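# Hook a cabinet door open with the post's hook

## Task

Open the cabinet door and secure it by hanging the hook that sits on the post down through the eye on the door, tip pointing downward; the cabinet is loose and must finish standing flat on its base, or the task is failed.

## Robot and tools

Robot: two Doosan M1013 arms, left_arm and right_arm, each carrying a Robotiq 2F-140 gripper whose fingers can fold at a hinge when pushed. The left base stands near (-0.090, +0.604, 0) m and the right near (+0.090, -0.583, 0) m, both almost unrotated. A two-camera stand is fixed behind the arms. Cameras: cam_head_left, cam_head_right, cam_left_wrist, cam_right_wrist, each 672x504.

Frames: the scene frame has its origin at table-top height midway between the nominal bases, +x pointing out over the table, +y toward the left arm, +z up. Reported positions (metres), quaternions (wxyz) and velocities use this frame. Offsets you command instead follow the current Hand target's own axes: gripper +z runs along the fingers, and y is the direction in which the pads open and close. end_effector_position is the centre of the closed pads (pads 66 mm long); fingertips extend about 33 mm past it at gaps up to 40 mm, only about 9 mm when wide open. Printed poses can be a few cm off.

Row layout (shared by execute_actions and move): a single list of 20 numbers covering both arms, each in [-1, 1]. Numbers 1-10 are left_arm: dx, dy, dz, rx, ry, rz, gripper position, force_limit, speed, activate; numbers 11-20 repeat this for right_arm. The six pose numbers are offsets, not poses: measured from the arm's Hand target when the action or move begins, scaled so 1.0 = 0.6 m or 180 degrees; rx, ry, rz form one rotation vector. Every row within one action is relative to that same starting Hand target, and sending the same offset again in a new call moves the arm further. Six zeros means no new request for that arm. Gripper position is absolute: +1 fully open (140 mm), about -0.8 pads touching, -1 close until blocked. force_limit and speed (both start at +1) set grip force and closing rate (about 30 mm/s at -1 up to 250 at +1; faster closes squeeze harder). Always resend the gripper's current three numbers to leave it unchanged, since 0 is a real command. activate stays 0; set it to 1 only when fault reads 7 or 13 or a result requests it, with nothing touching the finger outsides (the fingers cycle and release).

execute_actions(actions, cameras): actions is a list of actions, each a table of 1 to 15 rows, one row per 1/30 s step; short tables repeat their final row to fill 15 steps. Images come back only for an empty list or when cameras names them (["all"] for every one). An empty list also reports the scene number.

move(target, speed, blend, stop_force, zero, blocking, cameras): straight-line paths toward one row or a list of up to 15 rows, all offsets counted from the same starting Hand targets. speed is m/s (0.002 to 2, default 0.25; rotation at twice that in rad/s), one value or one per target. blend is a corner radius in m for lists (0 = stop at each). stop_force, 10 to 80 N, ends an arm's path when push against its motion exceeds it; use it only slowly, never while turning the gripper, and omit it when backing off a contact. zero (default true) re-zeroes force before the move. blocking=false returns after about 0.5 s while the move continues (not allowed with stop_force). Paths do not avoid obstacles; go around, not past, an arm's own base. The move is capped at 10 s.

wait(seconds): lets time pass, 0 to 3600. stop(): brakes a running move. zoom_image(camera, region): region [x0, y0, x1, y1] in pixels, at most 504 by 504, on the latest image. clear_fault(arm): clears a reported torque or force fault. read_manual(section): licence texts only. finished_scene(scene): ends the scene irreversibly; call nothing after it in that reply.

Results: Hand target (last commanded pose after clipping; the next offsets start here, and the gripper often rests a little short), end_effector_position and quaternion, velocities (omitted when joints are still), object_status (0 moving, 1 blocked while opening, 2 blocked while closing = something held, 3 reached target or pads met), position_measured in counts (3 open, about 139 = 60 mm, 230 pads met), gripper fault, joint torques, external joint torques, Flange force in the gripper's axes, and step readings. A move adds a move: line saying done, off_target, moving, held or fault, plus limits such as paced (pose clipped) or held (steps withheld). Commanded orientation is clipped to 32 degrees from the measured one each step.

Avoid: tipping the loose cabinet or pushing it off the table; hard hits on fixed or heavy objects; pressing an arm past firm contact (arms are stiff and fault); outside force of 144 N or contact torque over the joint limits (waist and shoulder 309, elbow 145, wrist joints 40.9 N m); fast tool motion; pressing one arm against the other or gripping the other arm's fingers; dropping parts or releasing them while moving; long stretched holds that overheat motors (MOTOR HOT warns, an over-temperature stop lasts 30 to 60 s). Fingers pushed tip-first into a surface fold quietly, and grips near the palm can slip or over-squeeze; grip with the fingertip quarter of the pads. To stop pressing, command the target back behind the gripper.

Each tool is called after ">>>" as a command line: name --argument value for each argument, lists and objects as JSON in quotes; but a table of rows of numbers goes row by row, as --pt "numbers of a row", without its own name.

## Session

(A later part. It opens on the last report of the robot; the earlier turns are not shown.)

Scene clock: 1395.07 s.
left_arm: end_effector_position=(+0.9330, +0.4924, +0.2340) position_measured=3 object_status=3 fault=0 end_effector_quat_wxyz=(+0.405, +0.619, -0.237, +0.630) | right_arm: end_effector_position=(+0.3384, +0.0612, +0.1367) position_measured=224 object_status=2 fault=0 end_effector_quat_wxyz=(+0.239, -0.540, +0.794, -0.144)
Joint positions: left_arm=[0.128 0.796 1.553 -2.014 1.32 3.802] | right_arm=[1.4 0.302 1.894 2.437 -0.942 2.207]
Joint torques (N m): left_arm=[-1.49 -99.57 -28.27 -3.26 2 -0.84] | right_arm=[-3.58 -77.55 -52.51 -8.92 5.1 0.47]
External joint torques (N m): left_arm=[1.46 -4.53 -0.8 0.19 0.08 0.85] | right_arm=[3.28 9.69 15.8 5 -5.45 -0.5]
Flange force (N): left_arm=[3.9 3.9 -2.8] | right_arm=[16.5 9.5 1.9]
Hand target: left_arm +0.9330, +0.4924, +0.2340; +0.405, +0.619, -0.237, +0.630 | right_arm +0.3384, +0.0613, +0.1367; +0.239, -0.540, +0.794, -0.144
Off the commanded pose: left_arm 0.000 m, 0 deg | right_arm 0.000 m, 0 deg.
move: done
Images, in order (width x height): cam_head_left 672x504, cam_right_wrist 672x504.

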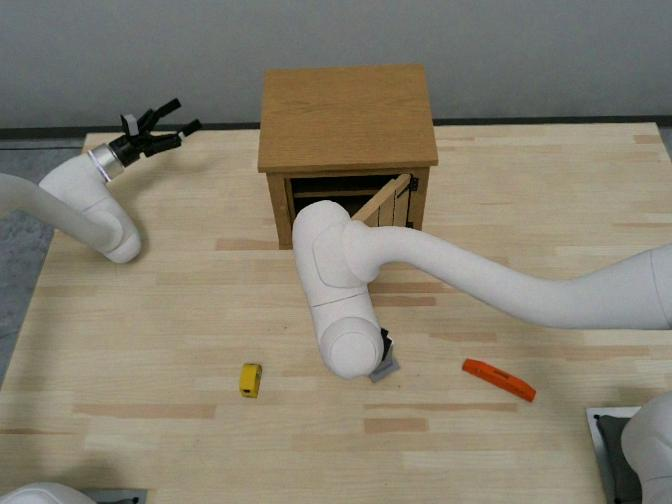

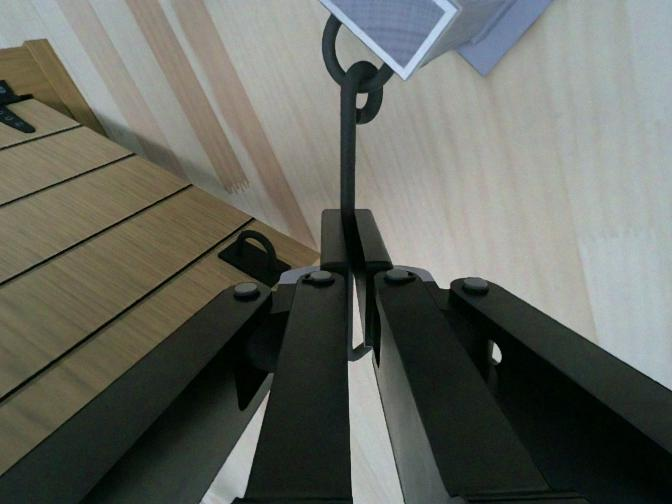

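>>> move --pt "0 0 0 0 0 0 1 1 1 0 0.0027 -0.0282 0.0168 0.0255 0.0555 0.0961 -1 0 -1 0" --pt "0 0 0 0 0 0 1 1 1 0 0.0148 -0.0563 0.03 0.051 0.1109 0.1923 -1 0 -1 0" --speed 0.1 --blend '[0.003,0]' --cameras '["cam_right_wrist","cam_head_left","cam_head_right"]'

>>> zoom_image --camera "cam_right_wrist" --region '[200, 180, 450, 430]'

>>> zoom_image --camera "cam_head_left" --region '[308, 270, 378, 340]'

Scene clock: 1425.33 s.
left_arm: end_effector_position=(+0.9330, +0.4924, +0.2340) position_measured=3 object_status=3 fault=0 end_effector_quat_wxyz=(+0.405, +0.619, -0.237, +0.630) | right_arm: end_effector_position=(+0.3720, +0.0409, +0.1360) position_measured=224 object_status=2 fault=0 end_effector_quat_wxyz=(+0.174, -0.228, +0.933, -0.219)
Joint positions: left_arm=[0.128 0.796 1.553 -2.014 1.32 3.802] | right_arm=[1.328 0.452 1.672 2.611 -1.312 2.642]
Joint torques (N m): left_arm=[-1.12 -99.59 -28.35 -3.21 2.01 -0.88] | right_arm=[-2.25 -86.57 -41.46 -5.33 1.68 1.05]
External joint torques (N m): left_arm=[1.23 -4.74 -0.76 0.14 0.07 0.89] | right_arm=[2.25 3.82 4.62 0.96 -2.61 -1.07]
Flange force (N): left_arm=[3.9 4.5 -2.6] | right_arm=[4.7 1.3 0.4]
Hand target: left_arm +0.9330, +0.4924, +0.2340; +0.405, +0.619, -0.237, +0.630 | right_arm +0.3720, +0.0409, +0.1360; +0.174, -0.228, +0.933, -0.219
Off the commanded pose: left_arm 0.000 m, 0 deg | right_arm 0.000 m, 0 deg.
move: done
Images, in order (width x height): cam_head_left 672x504, cam_head_right 672x504, cam_right_wrist 672x504.

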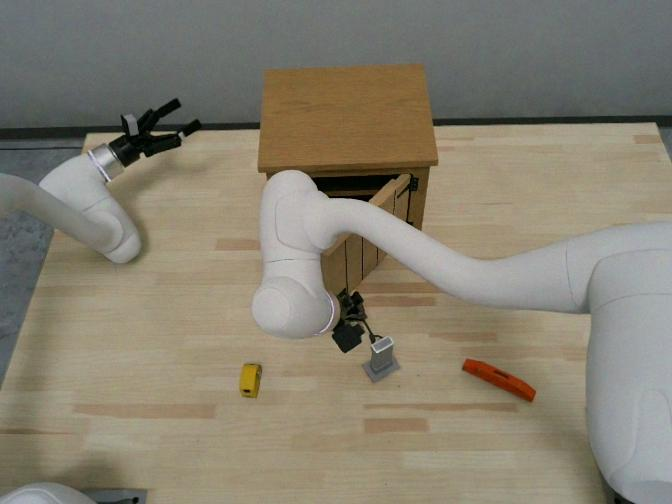

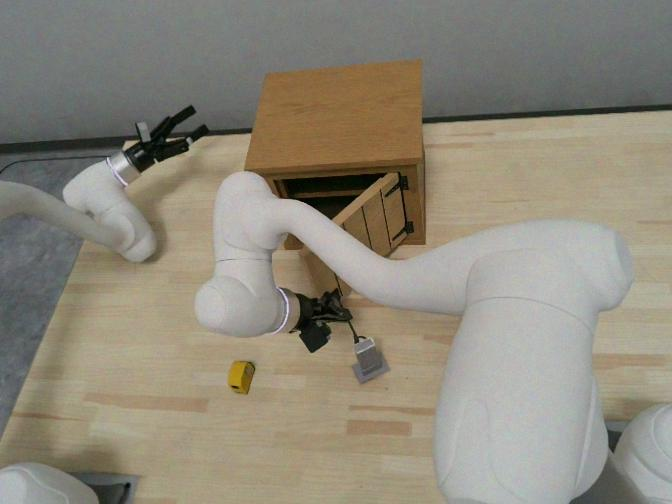

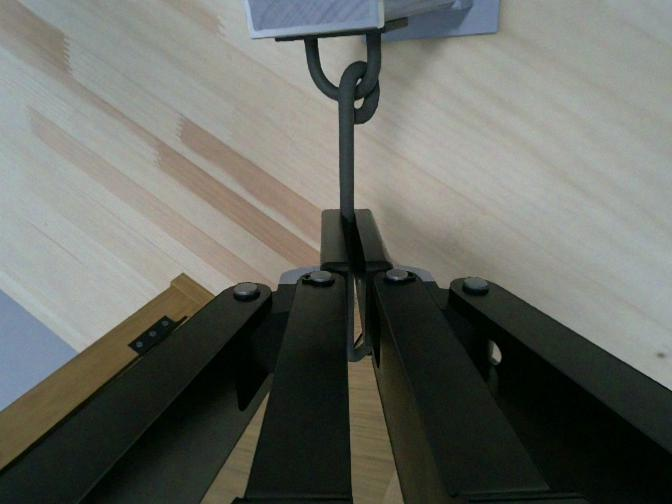

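Scaled by 2.016 from the camera's image (finer frame: 960x720).

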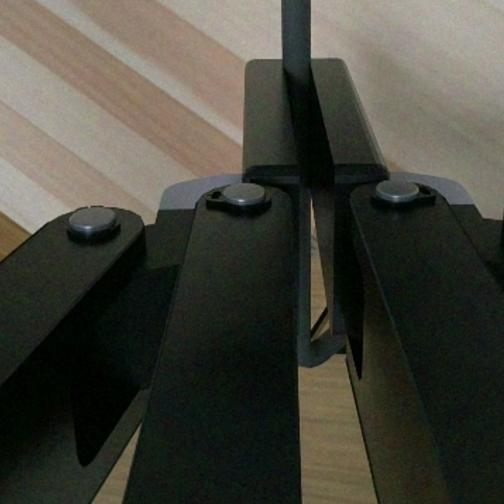

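Scaled by 7.200 from the camera's image (finer frame: 960x720).

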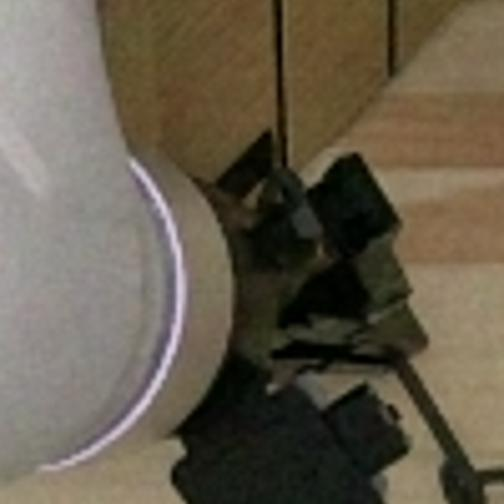

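>>> move --target '[0,0,0,0,0,0,1,1,1,0,-0.0048,0.0067,0.018,0.0025,0.0535,-0.0185,-1,0,-1,0]' --speed 0.04 --cameras '["cam_right_wrist","cam_head_left","cam_head_right"]'

>>> zoom_image --camera "cam_head_right" --region '[300, 270, 370, 340]'

>>> zoom_image --camera "cam_head_left" --region '[328, 280, 378, 330]'

>>> zoom_image --camera "cam_right_wrist" --region '[310, 260, 410, 400]'

Scene clock: 1473.90 s.
left_arm: end_effector_position=(+0.9330, +0.4924, +0.2340) position_measured=3 object_status=3 fault=0 end_effector_quat_wxyz=(+0.405, +0.619, -0.237, +0.630) | right_arm: end_effector_position=(+0.3775, +0.0420, +0.1256) position_measured=224 object_status=2 fault=0 end_effector_quat_wxyz=(+0.089, -0.235, +0.936, -0.246)
Joint positions: left_arm=[0.128 0.796 1.553 -2.014 1.32 3.802] | right_arm=[1.273 0.512 1.583 2.734 -1.413 2.498]
Joint torques (N m): left_arm=[-1.66 -99.29 -28.34 -3.24 1.98 -0.86] | right_arm=[-3.86 -62.64 -21.29 -0.37 4.29 -0.04]
External joint torques (N m): left_arm=[1.89 -4.48 -0.38 0.22 0.09 0.87] | right_arm=[3.15 -26.43 -15.79 -4.1 -5.4 0.01]
Flange force (N): left_arm=[3.8 4.5 -3.7] | right_arm=[-1.2 -15.7 -37.8]
Hand target: left_arm +0.9330, +0.4924, +0.2340; +0.405, +0.619, -0.237, +0.630 | right_arm +0.3775, +0.0420, +0.1256; +0.089, -0.235, +0.936, -0.246
Off the commanded pose: left_arm 0.000 m, 0 deg | right_arm 0.000 m, 0 deg.
move: done
Images, in order (width x height): cam_head_left 672x504, cam_head_right 672x504, cam_right_wrist 672x504.

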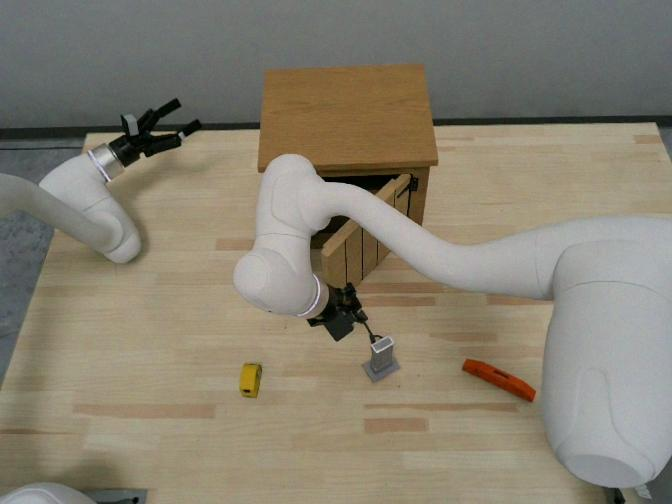

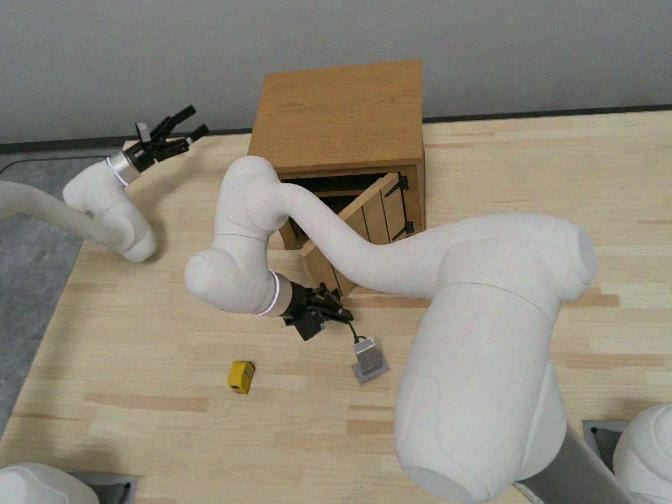

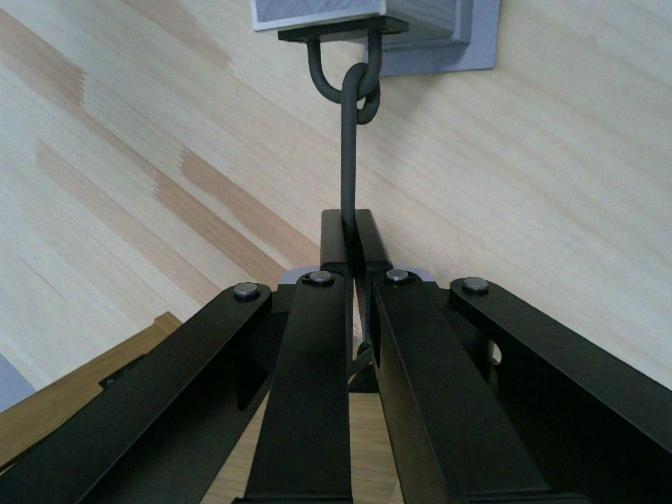

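Scaled by 7.200 from the camera's image (finer frame: 960x720).

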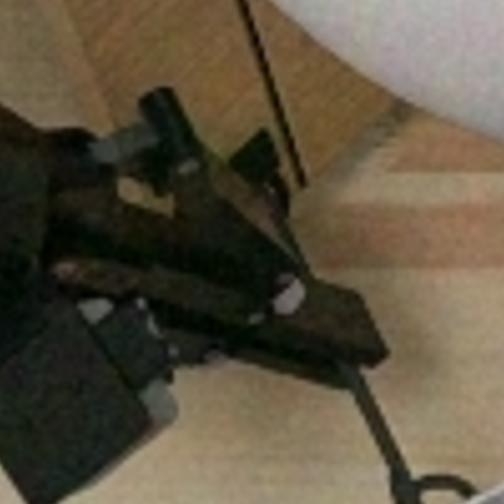

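Scaled by 10.080 from the camera's image (finer frame: 960x720).

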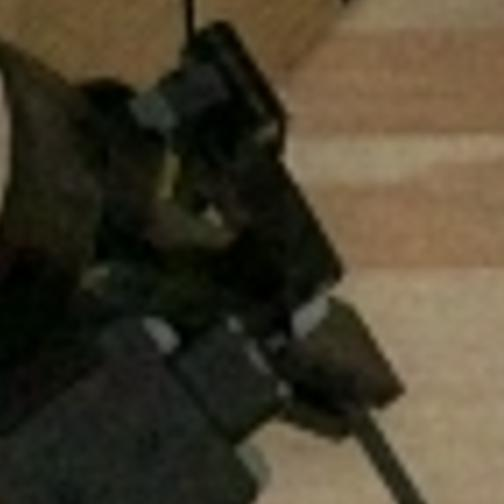

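Scaled by 3.600 from the camera's image (finer frame: 960x720).

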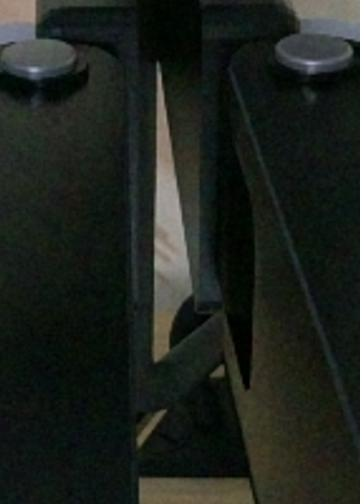

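>>> move --pt "0 0 0 0 0 0 1 1 1 0 0.0058 -0.0072 -0.0123 0 -0.0385 0.0223 -1 0 -1 0" --pt "0 0 0 0 0 0 1 1 1 0 0.0048 0.0005 -0.017 -0.0014 -0.0525 -0.0017 -1 0 -1 0" --pt "0 0 0 0 0 0 1 1 1 0 -0.001 0.0077 -0.0047 -0.0014 -0.014 -0.024 -1 0 -1 0" --speed 0.04 --cameras '["cam_right_wrist","cam_head_left","cam_head_right"]'

>>> zoom_image --camera "cam_right_wrist" --region '[310, 260, 410, 400]'

>>> zoom_image --camera "cam_head_right" --region '[300, 270, 370, 340]'

Scene clock: 1567.77 s.
left_arm: end_effector_position=(+0.9330, +0.4924, +0.2340) position_measured=3 object_status=3 fault=0 end_effector_quat_wxyz=(+0.405, +0.619, -0.237, +0.630) | right_arm: end_effector_position=(+0.3754, +0.0470, +0.1258) position_measured=224 object_status=2 fault=0 end_effector_quat_wxyz=(+0.100, -0.275, +0.925, -0.242)
Joint positions: left_arm=[0.128 0.796 1.553 -2.014 1.32 3.802] | right_arm=[1.289 0.503 1.599 2.707 -1.383 2.444]
Joint torques (N m): left_arm=[-1.19 -99.76 -28.53 -3.24 2 -0.87] | right_arm=[-1.85 -87.1 -36.66 -4.03 1.4 1.15]
External joint torques (N m): left_arm=[1.4 -4.42 -0.43 0.18 0.08 0.88] | right_arm=[1.9 -0.33 -0.2 -0.37 -2.41 -1.17]
Flange force (N): left_arm=[3.6 4.7 -3.1] | right_arm=[-0.5 0.5 -5.6]
Hand target: left_arm +0.9330, +0.4924, +0.2340; +0.405, +0.619, -0.237, +0.630 | right_arm +0.3754, +0.0470, +0.1257; +0.100, -0.275, +0.925, -0.242
Off the commanded pose: left_arm 0.000 m, 0 deg | right_arm 0.000 m, 0 deg.
move: done
Images, in order (width x height): cam_head_left 672x504, cam_head_right 672x504, cam_right_wrist 672x504.

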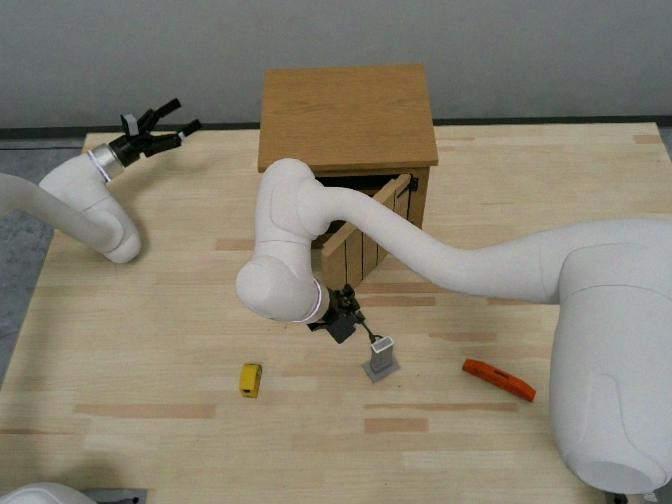

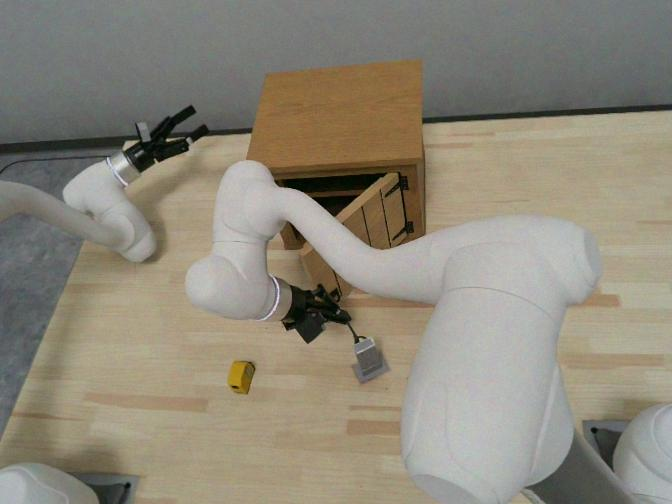

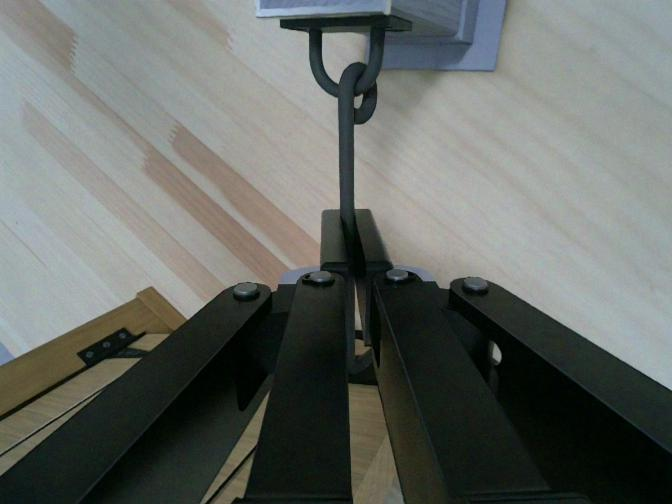

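Scaled by 3.600 from the camera's image (finer frame: 960x720).

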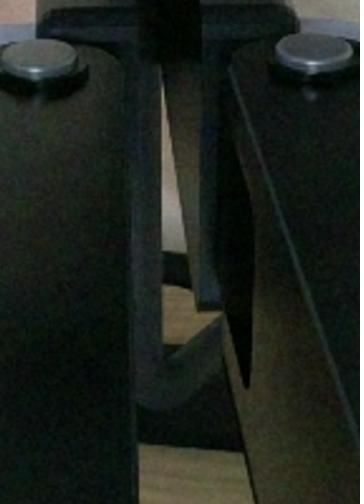

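Scaled by 7.200 from the camera's image (finer frame: 960x720).

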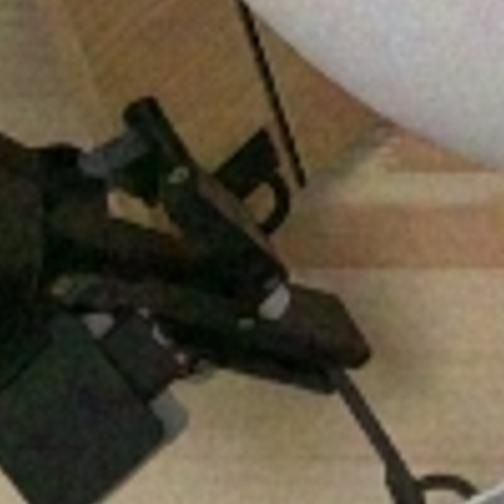

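>>> move --target '[0,0,0,0,0,0,1,1,1,0,-0.0022,0.0037,0.0063,0,0.0192,-0.0111,-1,0,-1,0]' --speed 0.03 --cameras '["cam_right_wrist"]'

>>> zoom_image --camera "cam_right_wrist" --region '[310, 260, 410, 400]'

Scene clock: 1586.30 s.
left_arm: end_effector_position=(+0.9330, +0.4924, +0.2340) position_measured=3 object_status=3 fault=0 end_effector_quat_wxyz=(+0.405, +0.619, -0.237, +0.630) | right_arm: end_effector_position=(+0.3767, +0.0479, +0.1214) position_measured=224 object_status=2 fault=0 end_effector_quat_wxyz=(+0.068, -0.284, +0.923, -0.251)
Joint positions: left_arm=[0.128 0.796 1.553 -2.014 1.32 3.802] | right_arm=[1.271 0.528 1.566 2.747 -1.424 2.384]
Joint torques (N m): left_arm=[-1.51 -99.73 -28.33 -3.25 1.98 -0.85] | right_arm=[-0.7 -89.56 -36.35 -3.47 1.15 1.11]
External joint torques (N m): left_arm=[1.24 -4.05 -0.46 0.21 0.09 0.85] | right_arm=[0.31 -0.17 -0.45 -0.94 -2.25 -1.14]
Flange force (N): left_arm=[3.2 4.2 -2.8] | right_arm=[-2.4 -0.6 -4.6]
Hand target: left_arm +0.9330, +0.4924, +0.2340; +0.405, +0.619, -0.237, +0.630 | right_arm +0.3767, +0.0479, +0.1214; +0.068, -0.284, +0.923, -0.252
Off the commanded pose: left_arm 0.000 m, 0 deg | right_arm 0.000 m, 0 deg.
move: done

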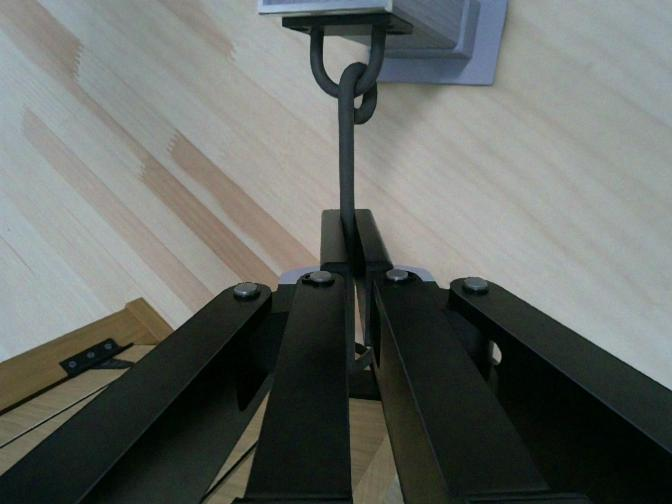

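Scaled by 3.600 from the camera's image (finer frame: 960x720).

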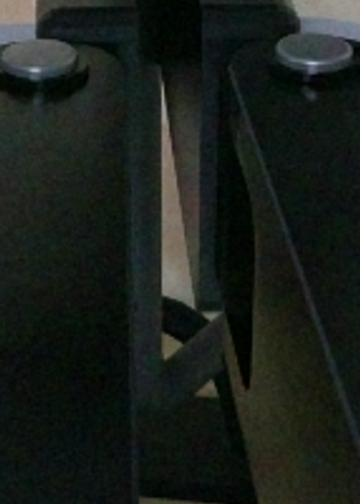

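>>> move --pt "0 0 0 0 0 0 1 1 1 0 0.0042 -0.0055 -0.0093 0 -0.0288 0.0167 -1 0 -1 0" --pt "0 0 0 0 0 0 1 1 1 0 0.0035 -0.0095 -0.007 -0.0002 -0.0218 0.0287 -1 0 -1 0" --pt "0 0 0 0 0 0 1 1 1 0 -0.0007 -0.004 0.0023 -0.0002 0.007 0.012 -1 0 -1 0" --speed 0.03 --cameras '["cam_right_wrist","cam_head_right"]'

>>> zoom_image --camera "cam_right_wrist" --region '[310, 260, 410, 400]'

>>> zoom_image --camera "cam_head_right" --region '[310, 280, 350, 320]'

Scene clock: 1615.03 s.
left_arm: end_effector_position=(+0.9330, +0.4924, +0.2340) position_measured=3 object_status=3 fault=0 end_effector_quat_wxyz=(+0.405, +0.619, -0.237, +0.630) | right_arm: end_effector_position=(+0.3786, +0.0459, +0.1215) position_measured=224 object_status=2 fault=0 end_effector_quat_wxyz=(+0.063, -0.264, +0.929, -0.253)
Joint positions: left_arm=[0.128 0.796 1.553 -2.014 1.32 3.802] | right_arm=[1.262 0.533 1.557 2.76 -1.439 2.41]
Joint torques (N m): left_arm=[-1.04 -99.56 -28.41 -3.24 2.02 -0.84] | right_arm=[-5.23 -57.4 -19.61 -0.53 6.26 0.73]
External joint torques (N m): left_arm=[0.99 -4.64 -0.56 0.19 0.06 0.85] | right_arm=[4.95 -33.04 -17.13 -3.86 -7.39 -0.75]
Flange force (N): left_arm=[3.8 4.8 -2.6] | right_arm=[5.4 -21.0 -45.3]
Hand target: left_arm +0.9330, +0.4924, +0.2340; +0.405, +0.619, -0.237, +0.630 | right_arm +0.3786, +0.0459, +0.1214; +0.063, -0.264, +0.929, -0.253
Off the commanded pose: left_arm 0.000 m, 0 deg | right_arm 0.000 m, 0 deg.
move: done
Images, in order (width x height): cam_head_right 672x504, cam_right_wrist 672x504.

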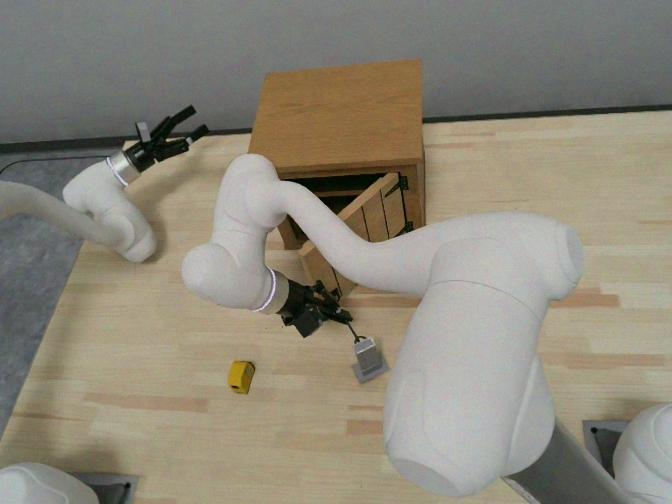

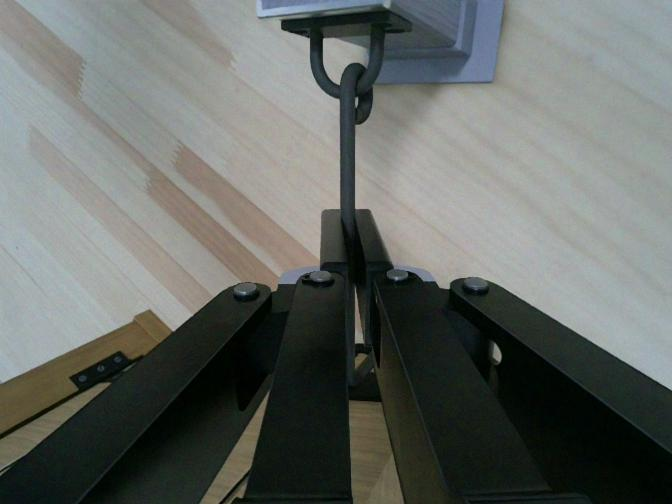

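Scaled by 3.600 from the camera's image (finer frame: 960x720).

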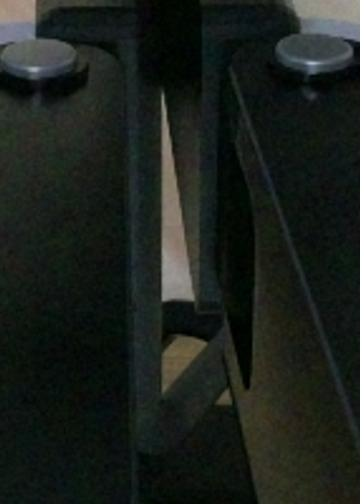

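Scaled by 12.600 from the camera's image (finer frame: 960x720).

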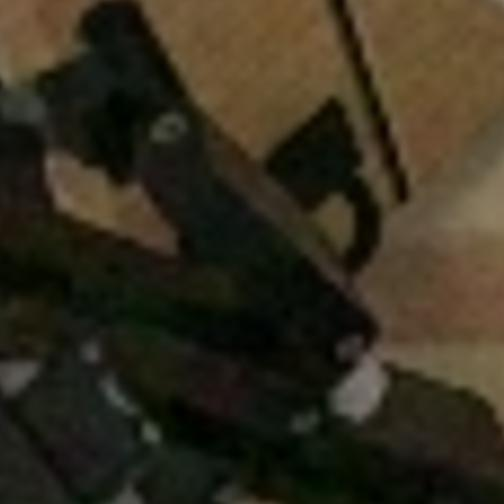

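>>> move --pt "0 0 0 0 0 0 1 1 1 0 0.0042 -0.0055 -0.0093 0 -0.0288 0.0167 -1 0 -1 0" --pt "0 0 0 0 0 0 1 1 1 0 0.0048 -0.0018 -0.0114 0.0002 -0.0352 0.0057 -1 0 -1 0" --pt "0 0 0 0 0 0 1 1 1 0 -0.0016 0.0074 0.0042 0.0002 0.0128 -0.0221 -1 0 -1 0" --speed 0.03 --cameras '["cam_right_wrist","cam_head_right","cam_head_left"]'

>>> zoom_image --camera "cam_right_wrist" --region '[330, 320, 390, 380]'

>>> zoom_image --camera "cam_head_right" --region '[310, 280, 350, 320]'

>>> zoom_image --camera "cam_head_left" --region '[328, 280, 368, 320]'

Scene clock: 1665.83 s.
left_arm: end_effector_position=(+0.9330, +0.4924, +0.2340) position_measured=3 object_status=3 fault=0 end_effector_quat_wxyz=(+0.405, +0.619, -0.237, +0.630) | right_arm: end_effector_position=(+0.3780, +0.0485, +0.1170) position_measured=224 object_status=2 fault=0 end_effector_quat_wxyz=(+0.035, -0.291, +0.920, -0.261)
Joint positions: left_arm=[0.128 0.796 1.553 -2.014 1.32 3.802] | right_arm=[1.253 0.555 1.532 2.786 -1.468 2.329]
Joint torques (N m): left_arm=[-1.53 -99.7 -28.47 -3.19 2.04 -0.85] | right_arm=[-2.62 -91.61 -36.3 -4.82 0.93 1.15]
External joint torques (N m): left_arm=[1.61 -4.63 -0.71 0.12 0.04 0.86] | right_arm=[2.32 -0.85 -0.54 0.42 -2.11 -1.18]
Flange force (N): left_arm=[4.0 4.2 -3.0] | right_arm=[0.3 0.8 -5.9]
Hand target: left_arm +0.9330, +0.4924, +0.2340; +0.405, +0.619, -0.237, +0.630 | right_arm +0.3780, +0.0485, +0.1170; +0.035, -0.291, +0.920, -0.261
Off the commanded pose: left_arm 0.000 m, 0 deg | right_arm 0.000 m, 0 deg.
move: done
Images, in order (width x height): cam_head_left 672x504, cam_head_right 672x504, cam_right_wrist 672x504.

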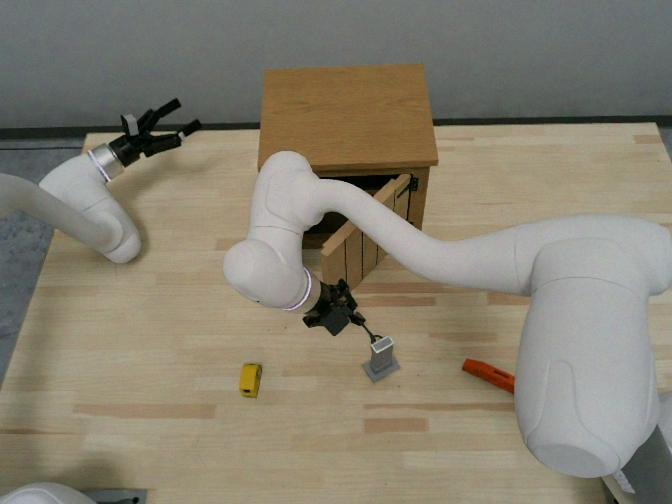

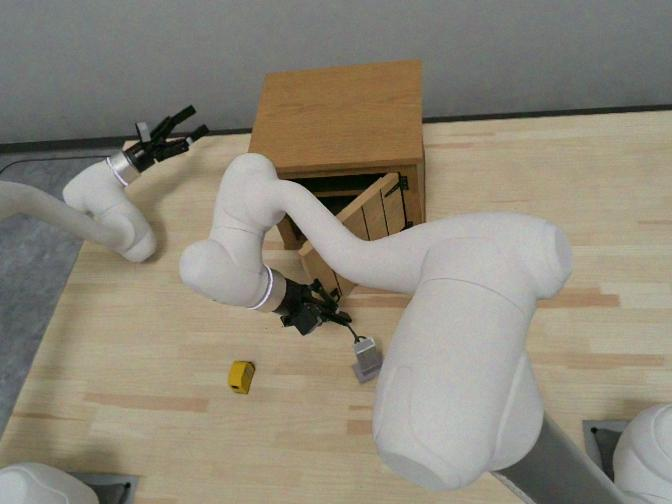

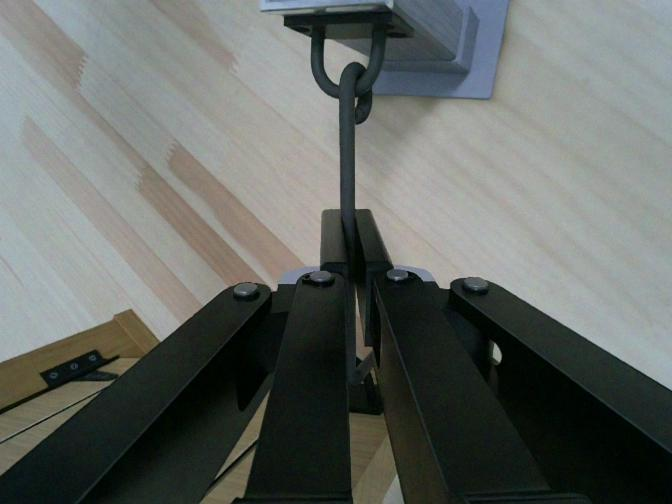

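Scaled by 8.400 from the camera's image (finer frame: 960x720).

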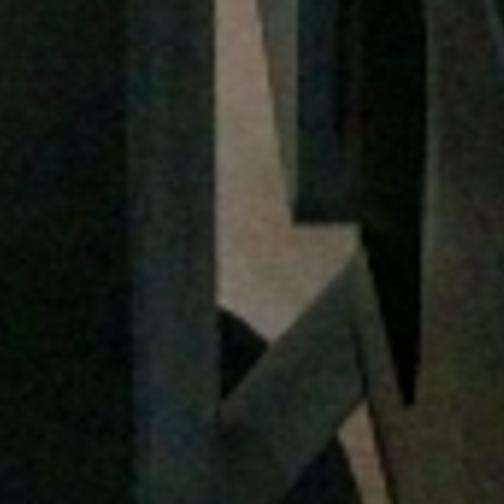

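Scaled by 12.600 from the camera's image (finer frame: 960x720).

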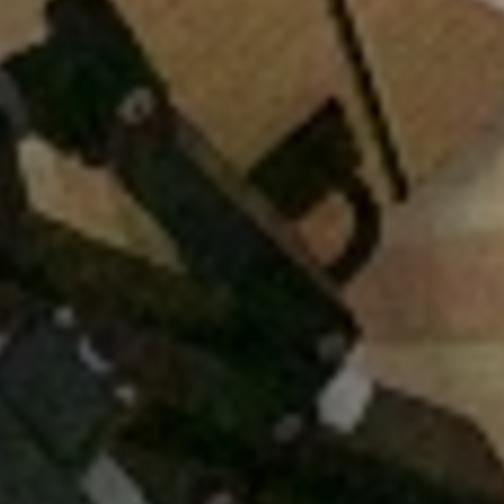

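Scaled by 12.600 from the camera's image (finer frame: 960x720).

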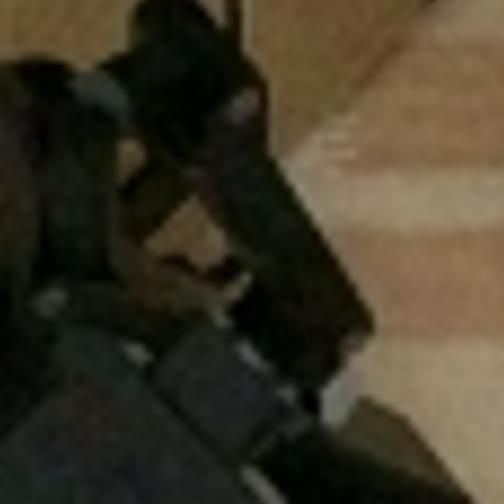

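>>> move --target '[0,0,0,0,0,0,1,1,1,0,-0.001,-0.0057,0.0032,-0.0017,0.0097,0.0168,-1,0,-1,0]' --speed 0.02 --cameras '["cam_right_wrist","cam_head_right"]'

>>> zoom_image --camera "cam_right_wrist" --region '[330, 320, 390, 400]'

>>> zoom_image --camera "cam_head_right" --region '[310, 280, 350, 320]'

Scene clock: 1727.13 s.
left_arm: end_effector_position=(+0.9330, +0.4924, +0.2340) position_measured=3 object_status=3 fault=0 end_effector_quat_wxyz=(+0.405, +0.619, -0.237, +0.630) | right_arm: end_effector_position=(+0.3807, +0.0456, +0.1170) position_measured=224 object_status=2 fault=0 end_effector_quat_wxyz=(+0.027, -0.263, +0.928, -0.261)
Joint positions: left_arm=[0.128 0.796 1.553 -2.014 1.32 3.802] | right_arm=[1.24 0.561 1.521 2.805 -1.486 2.367]
Joint torques (N m): left_arm=[-1.39 -99.87 -28.17 -3.27 2.02 -0.89] | right_arm=[-3.71 -92.71 -35.97 -4.87 0.57 0.62]
External joint torques (N m): left_arm=[1.57 -4.02 -0.67 0.24 0.05 0.9] | right_arm=[3.31 -0.23 -0.97 0.47 -1.77 -0.64]
Flange force (N): left_arm=[3.4 3.5 -2.9] | right_arm=[0.4 3.1 -6.2]
Hand target: left_arm +0.9330, +0.4924, +0.2340; +0.405, +0.619, -0.237, +0.630 | right_arm +0.3807, +0.0456, +0.1170; +0.027, -0.263, +0.928, -0.261
Off the commanded pose: left_arm 0.000 m, 0 deg | right_arm 0.000 m, 0 deg.
move: done
Images, in order (width x height): cam_head_right 672x504, cam_right_wrist 672x504.

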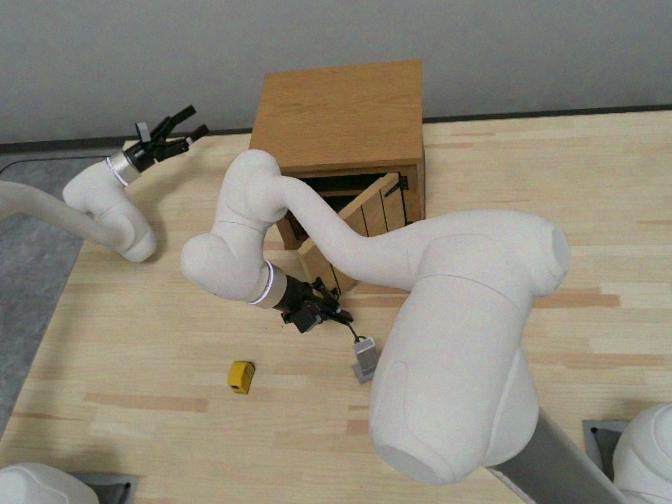

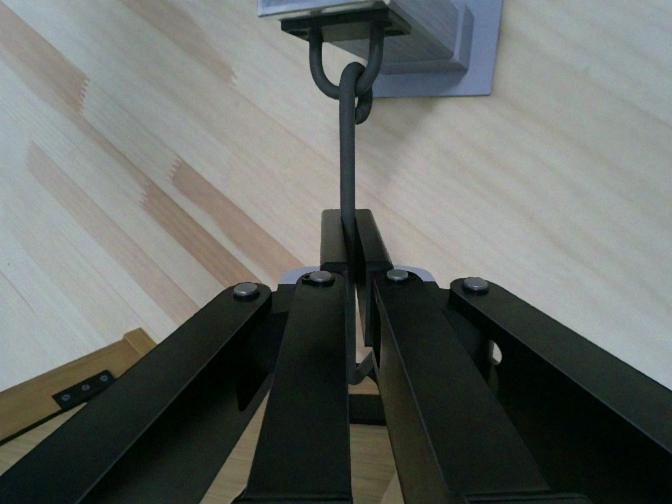

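Scaled by 6.300 from the camera's image (finer frame: 960x720).

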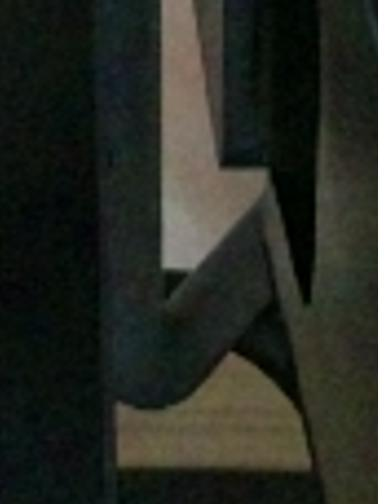

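Scaled by 12.600 from the camera's image (finer frame: 960x720).

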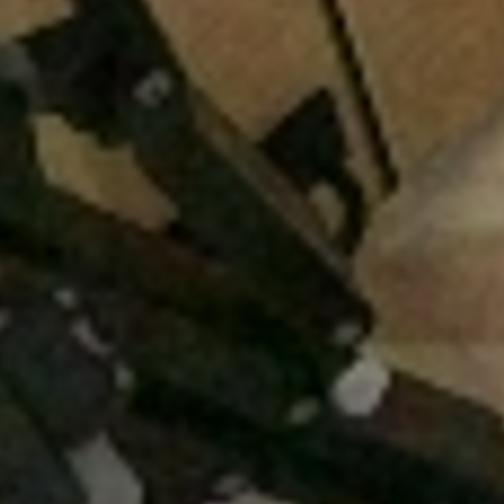

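>>> move --pt "-0.098 0.548 -0.322 -0.135 -0.0282 -0.0168 -1 0 0 0 0.0095 -0.0107 -0.0182 0 -0.0577 0.0334 -1 0 -1 0" --pt "-0.263 0.864 0.139 -0.135 -0.0282 -0.0168 -1 0 0 0 0.0095 -0.0107 -0.0182 0 -0.0577 0.0334 -1 0 -1 0" --speed 0.25 --blend '[0.03,0]' --cameras '["all"]'

>>> zoom_image --camera "cam_head_left" --region '[290, 160, 430, 320]'

Scene clock: 1767.77 s.
left_arm: end_effector_position=(+0.5508, +0.1013, +0.1960) position_measured=233 object_status=3 fault=0 end_effector_quat_wxyz=(+0.532, +0.553, -0.365, +0.527) | right_arm: end_effector_position=(+0.3768, +0.0432, +0.1301) position_measured=224 object_status=2 fault=0 end_effector_quat_wxyz=(+0.125, -0.236, +0.935, -0.235)
Joint positions: left_arm=[-0.374 0.616 2.073 -2.128 1.45 4.124] | right_arm=[1.295 0.488 1.617 2.684 -1.369 2.546]
Joint torques (N m): left_arm=[-0.8 -74.83 -15.43 -2.26 2.51 -0.86] | right_arm=[-4.34 -88.35 -39.36 -5.99 1.32 0.83]
External joint torques (N m): left_arm=[1.01 -2.9 -1.48 0.21 0.08 0.87] | right_arm=[4.25 2.22 2.34 1.57 -2.31 -0.85]
Flange force (N): left_arm=[3.8 0.1 -1.2] | right_arm=[4.4 3.5 -3.3]
Hand target: left_arm +0.5508, +0.1012, +0.1960; +0.532, +0.553, -0.365, +0.527 | right_arm +0.3768, +0.0432, +0.1301; +0.125, -0.236, +0.935, -0.235
Off the commanded pose: left_arm 0.000 m, 0 deg | right_arm 0.000 m, 0 deg.
move: done

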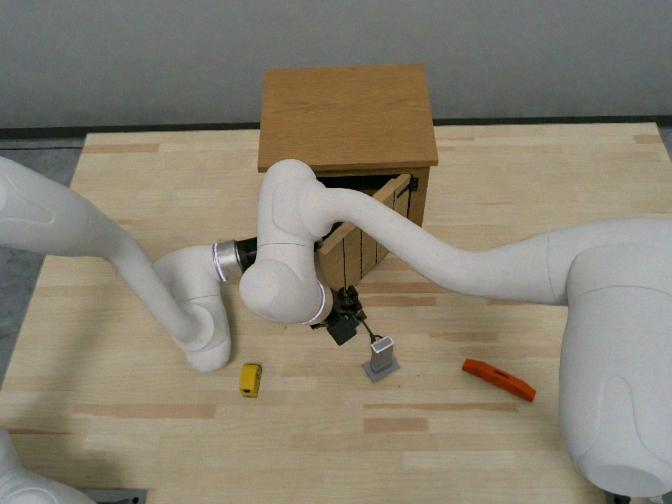

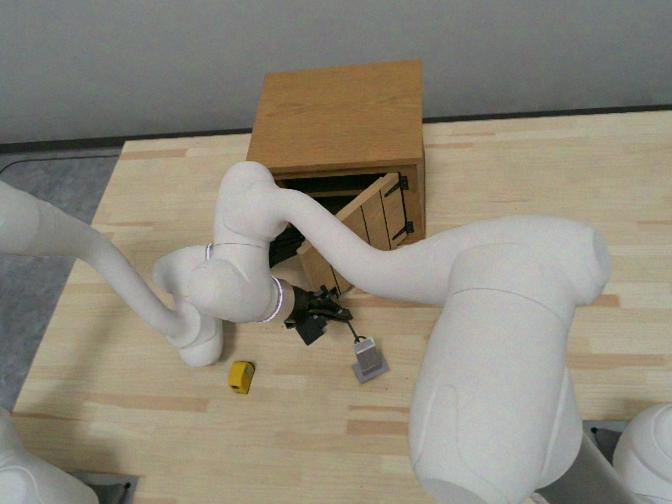

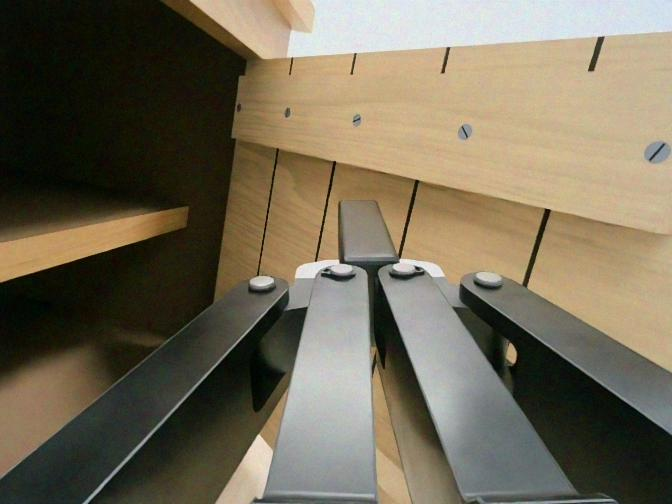

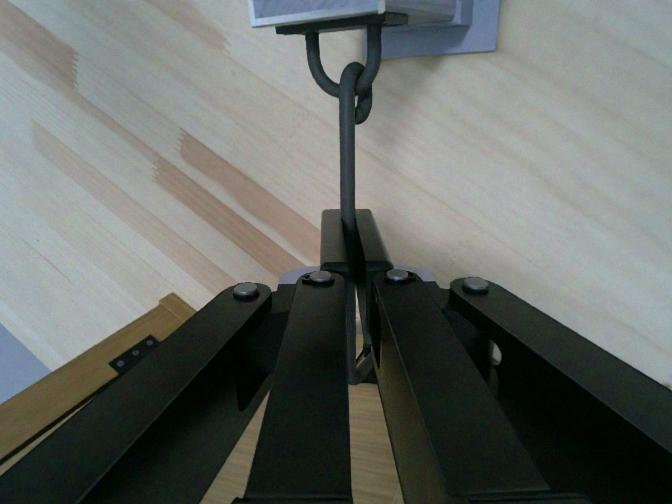

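Scaled by 3.150 from the camera's image (finer frame: 960x720).

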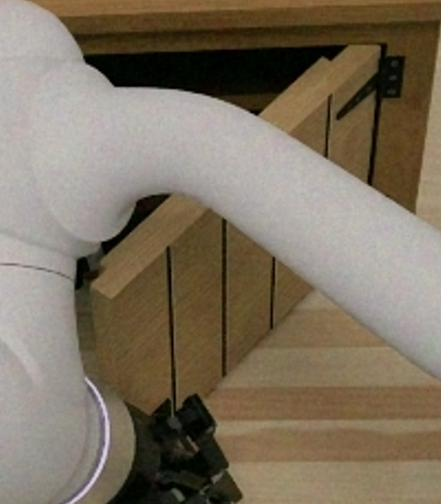

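>>> move --target '[-0.0129,0.0406,0.035,0,0,0,-1,0,0,0,0.0042,-0.0054,-0.0093,0,-0.0288,0.0167,-1,0,-1,0]' --speed 0.06 --cameras '["cam_head_left"]'

>>> zoom_image --camera "cam_head_left" --region '[290, 220, 400, 330]'

Scene clock: 1818.27 s.
left_arm: end_effector_position=(+0.5301, +0.0755, +0.1960) position_measured=233 object_status=3 fault=0 end_effector_quat_wxyz=(+0.532, +0.553, -0.365, +0.527) | right_arm: end_effector_position=(+0.3740, +0.0415, +0.1362) position_measured=224 object_status=2 fault=0 end_effector_quat_wxyz=(+0.173, -0.222, +0.934, -0.221)
Joint positions: left_arm=[-0.427 0.607 2.096 -2.179 1.439 4.148] | right_arm=[1.325 0.456 1.665 2.613 -1.319 2.648]
Joint torques (N m): left_arm=[-1.11 -72.82 -15.73 -2.25 2.57 -0.93] | right_arm=[-6.13 -86.58 -41.88 -7.22 1.96 1]
External joint torques (N m): left_arm=[1.2 -3.68 -0.62 0.23 0.04 0.94] | right_arm=[5.92 3.55 5.12 2.86 -2.9 -1.02]
Flange force (N): left_arm=[4.9 2.1 -2.4] | right_arm=[9.5 3.2 -2.7]
Hand target: left_arm +0.5300, +0.0754, +0.1960; +0.532, +0.553, -0.365, +0.527 | right_arm +0.3739, +0.0415, +0.1362; +0.173, -0.222, +0.934, -0.221
Off the commanded pose: left_arm 0.000 m, 0 deg | right_arm 0.000 m, 0 deg.
move: done

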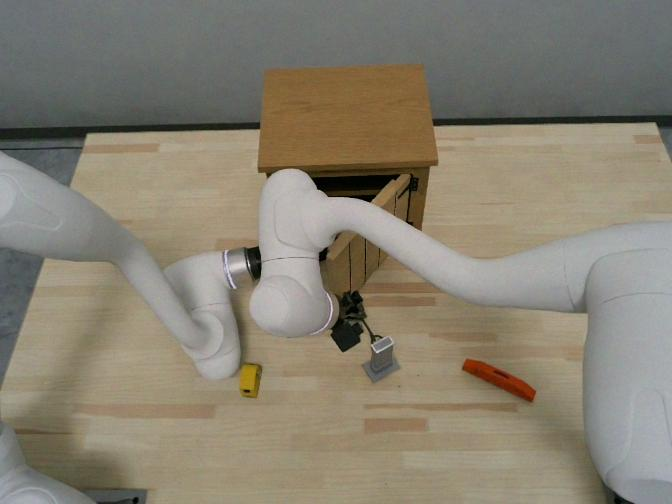

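Scaled by 4.582 from the camera's image (finer frame: 960x720).

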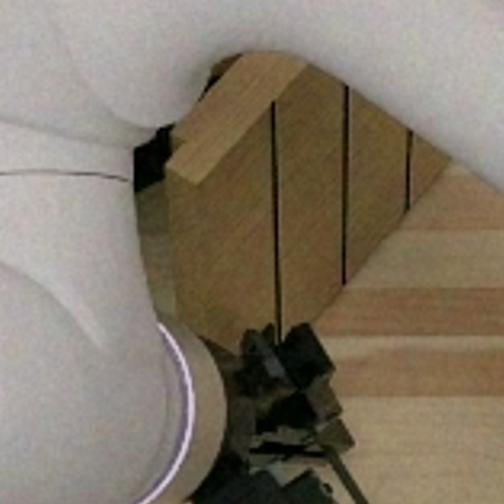

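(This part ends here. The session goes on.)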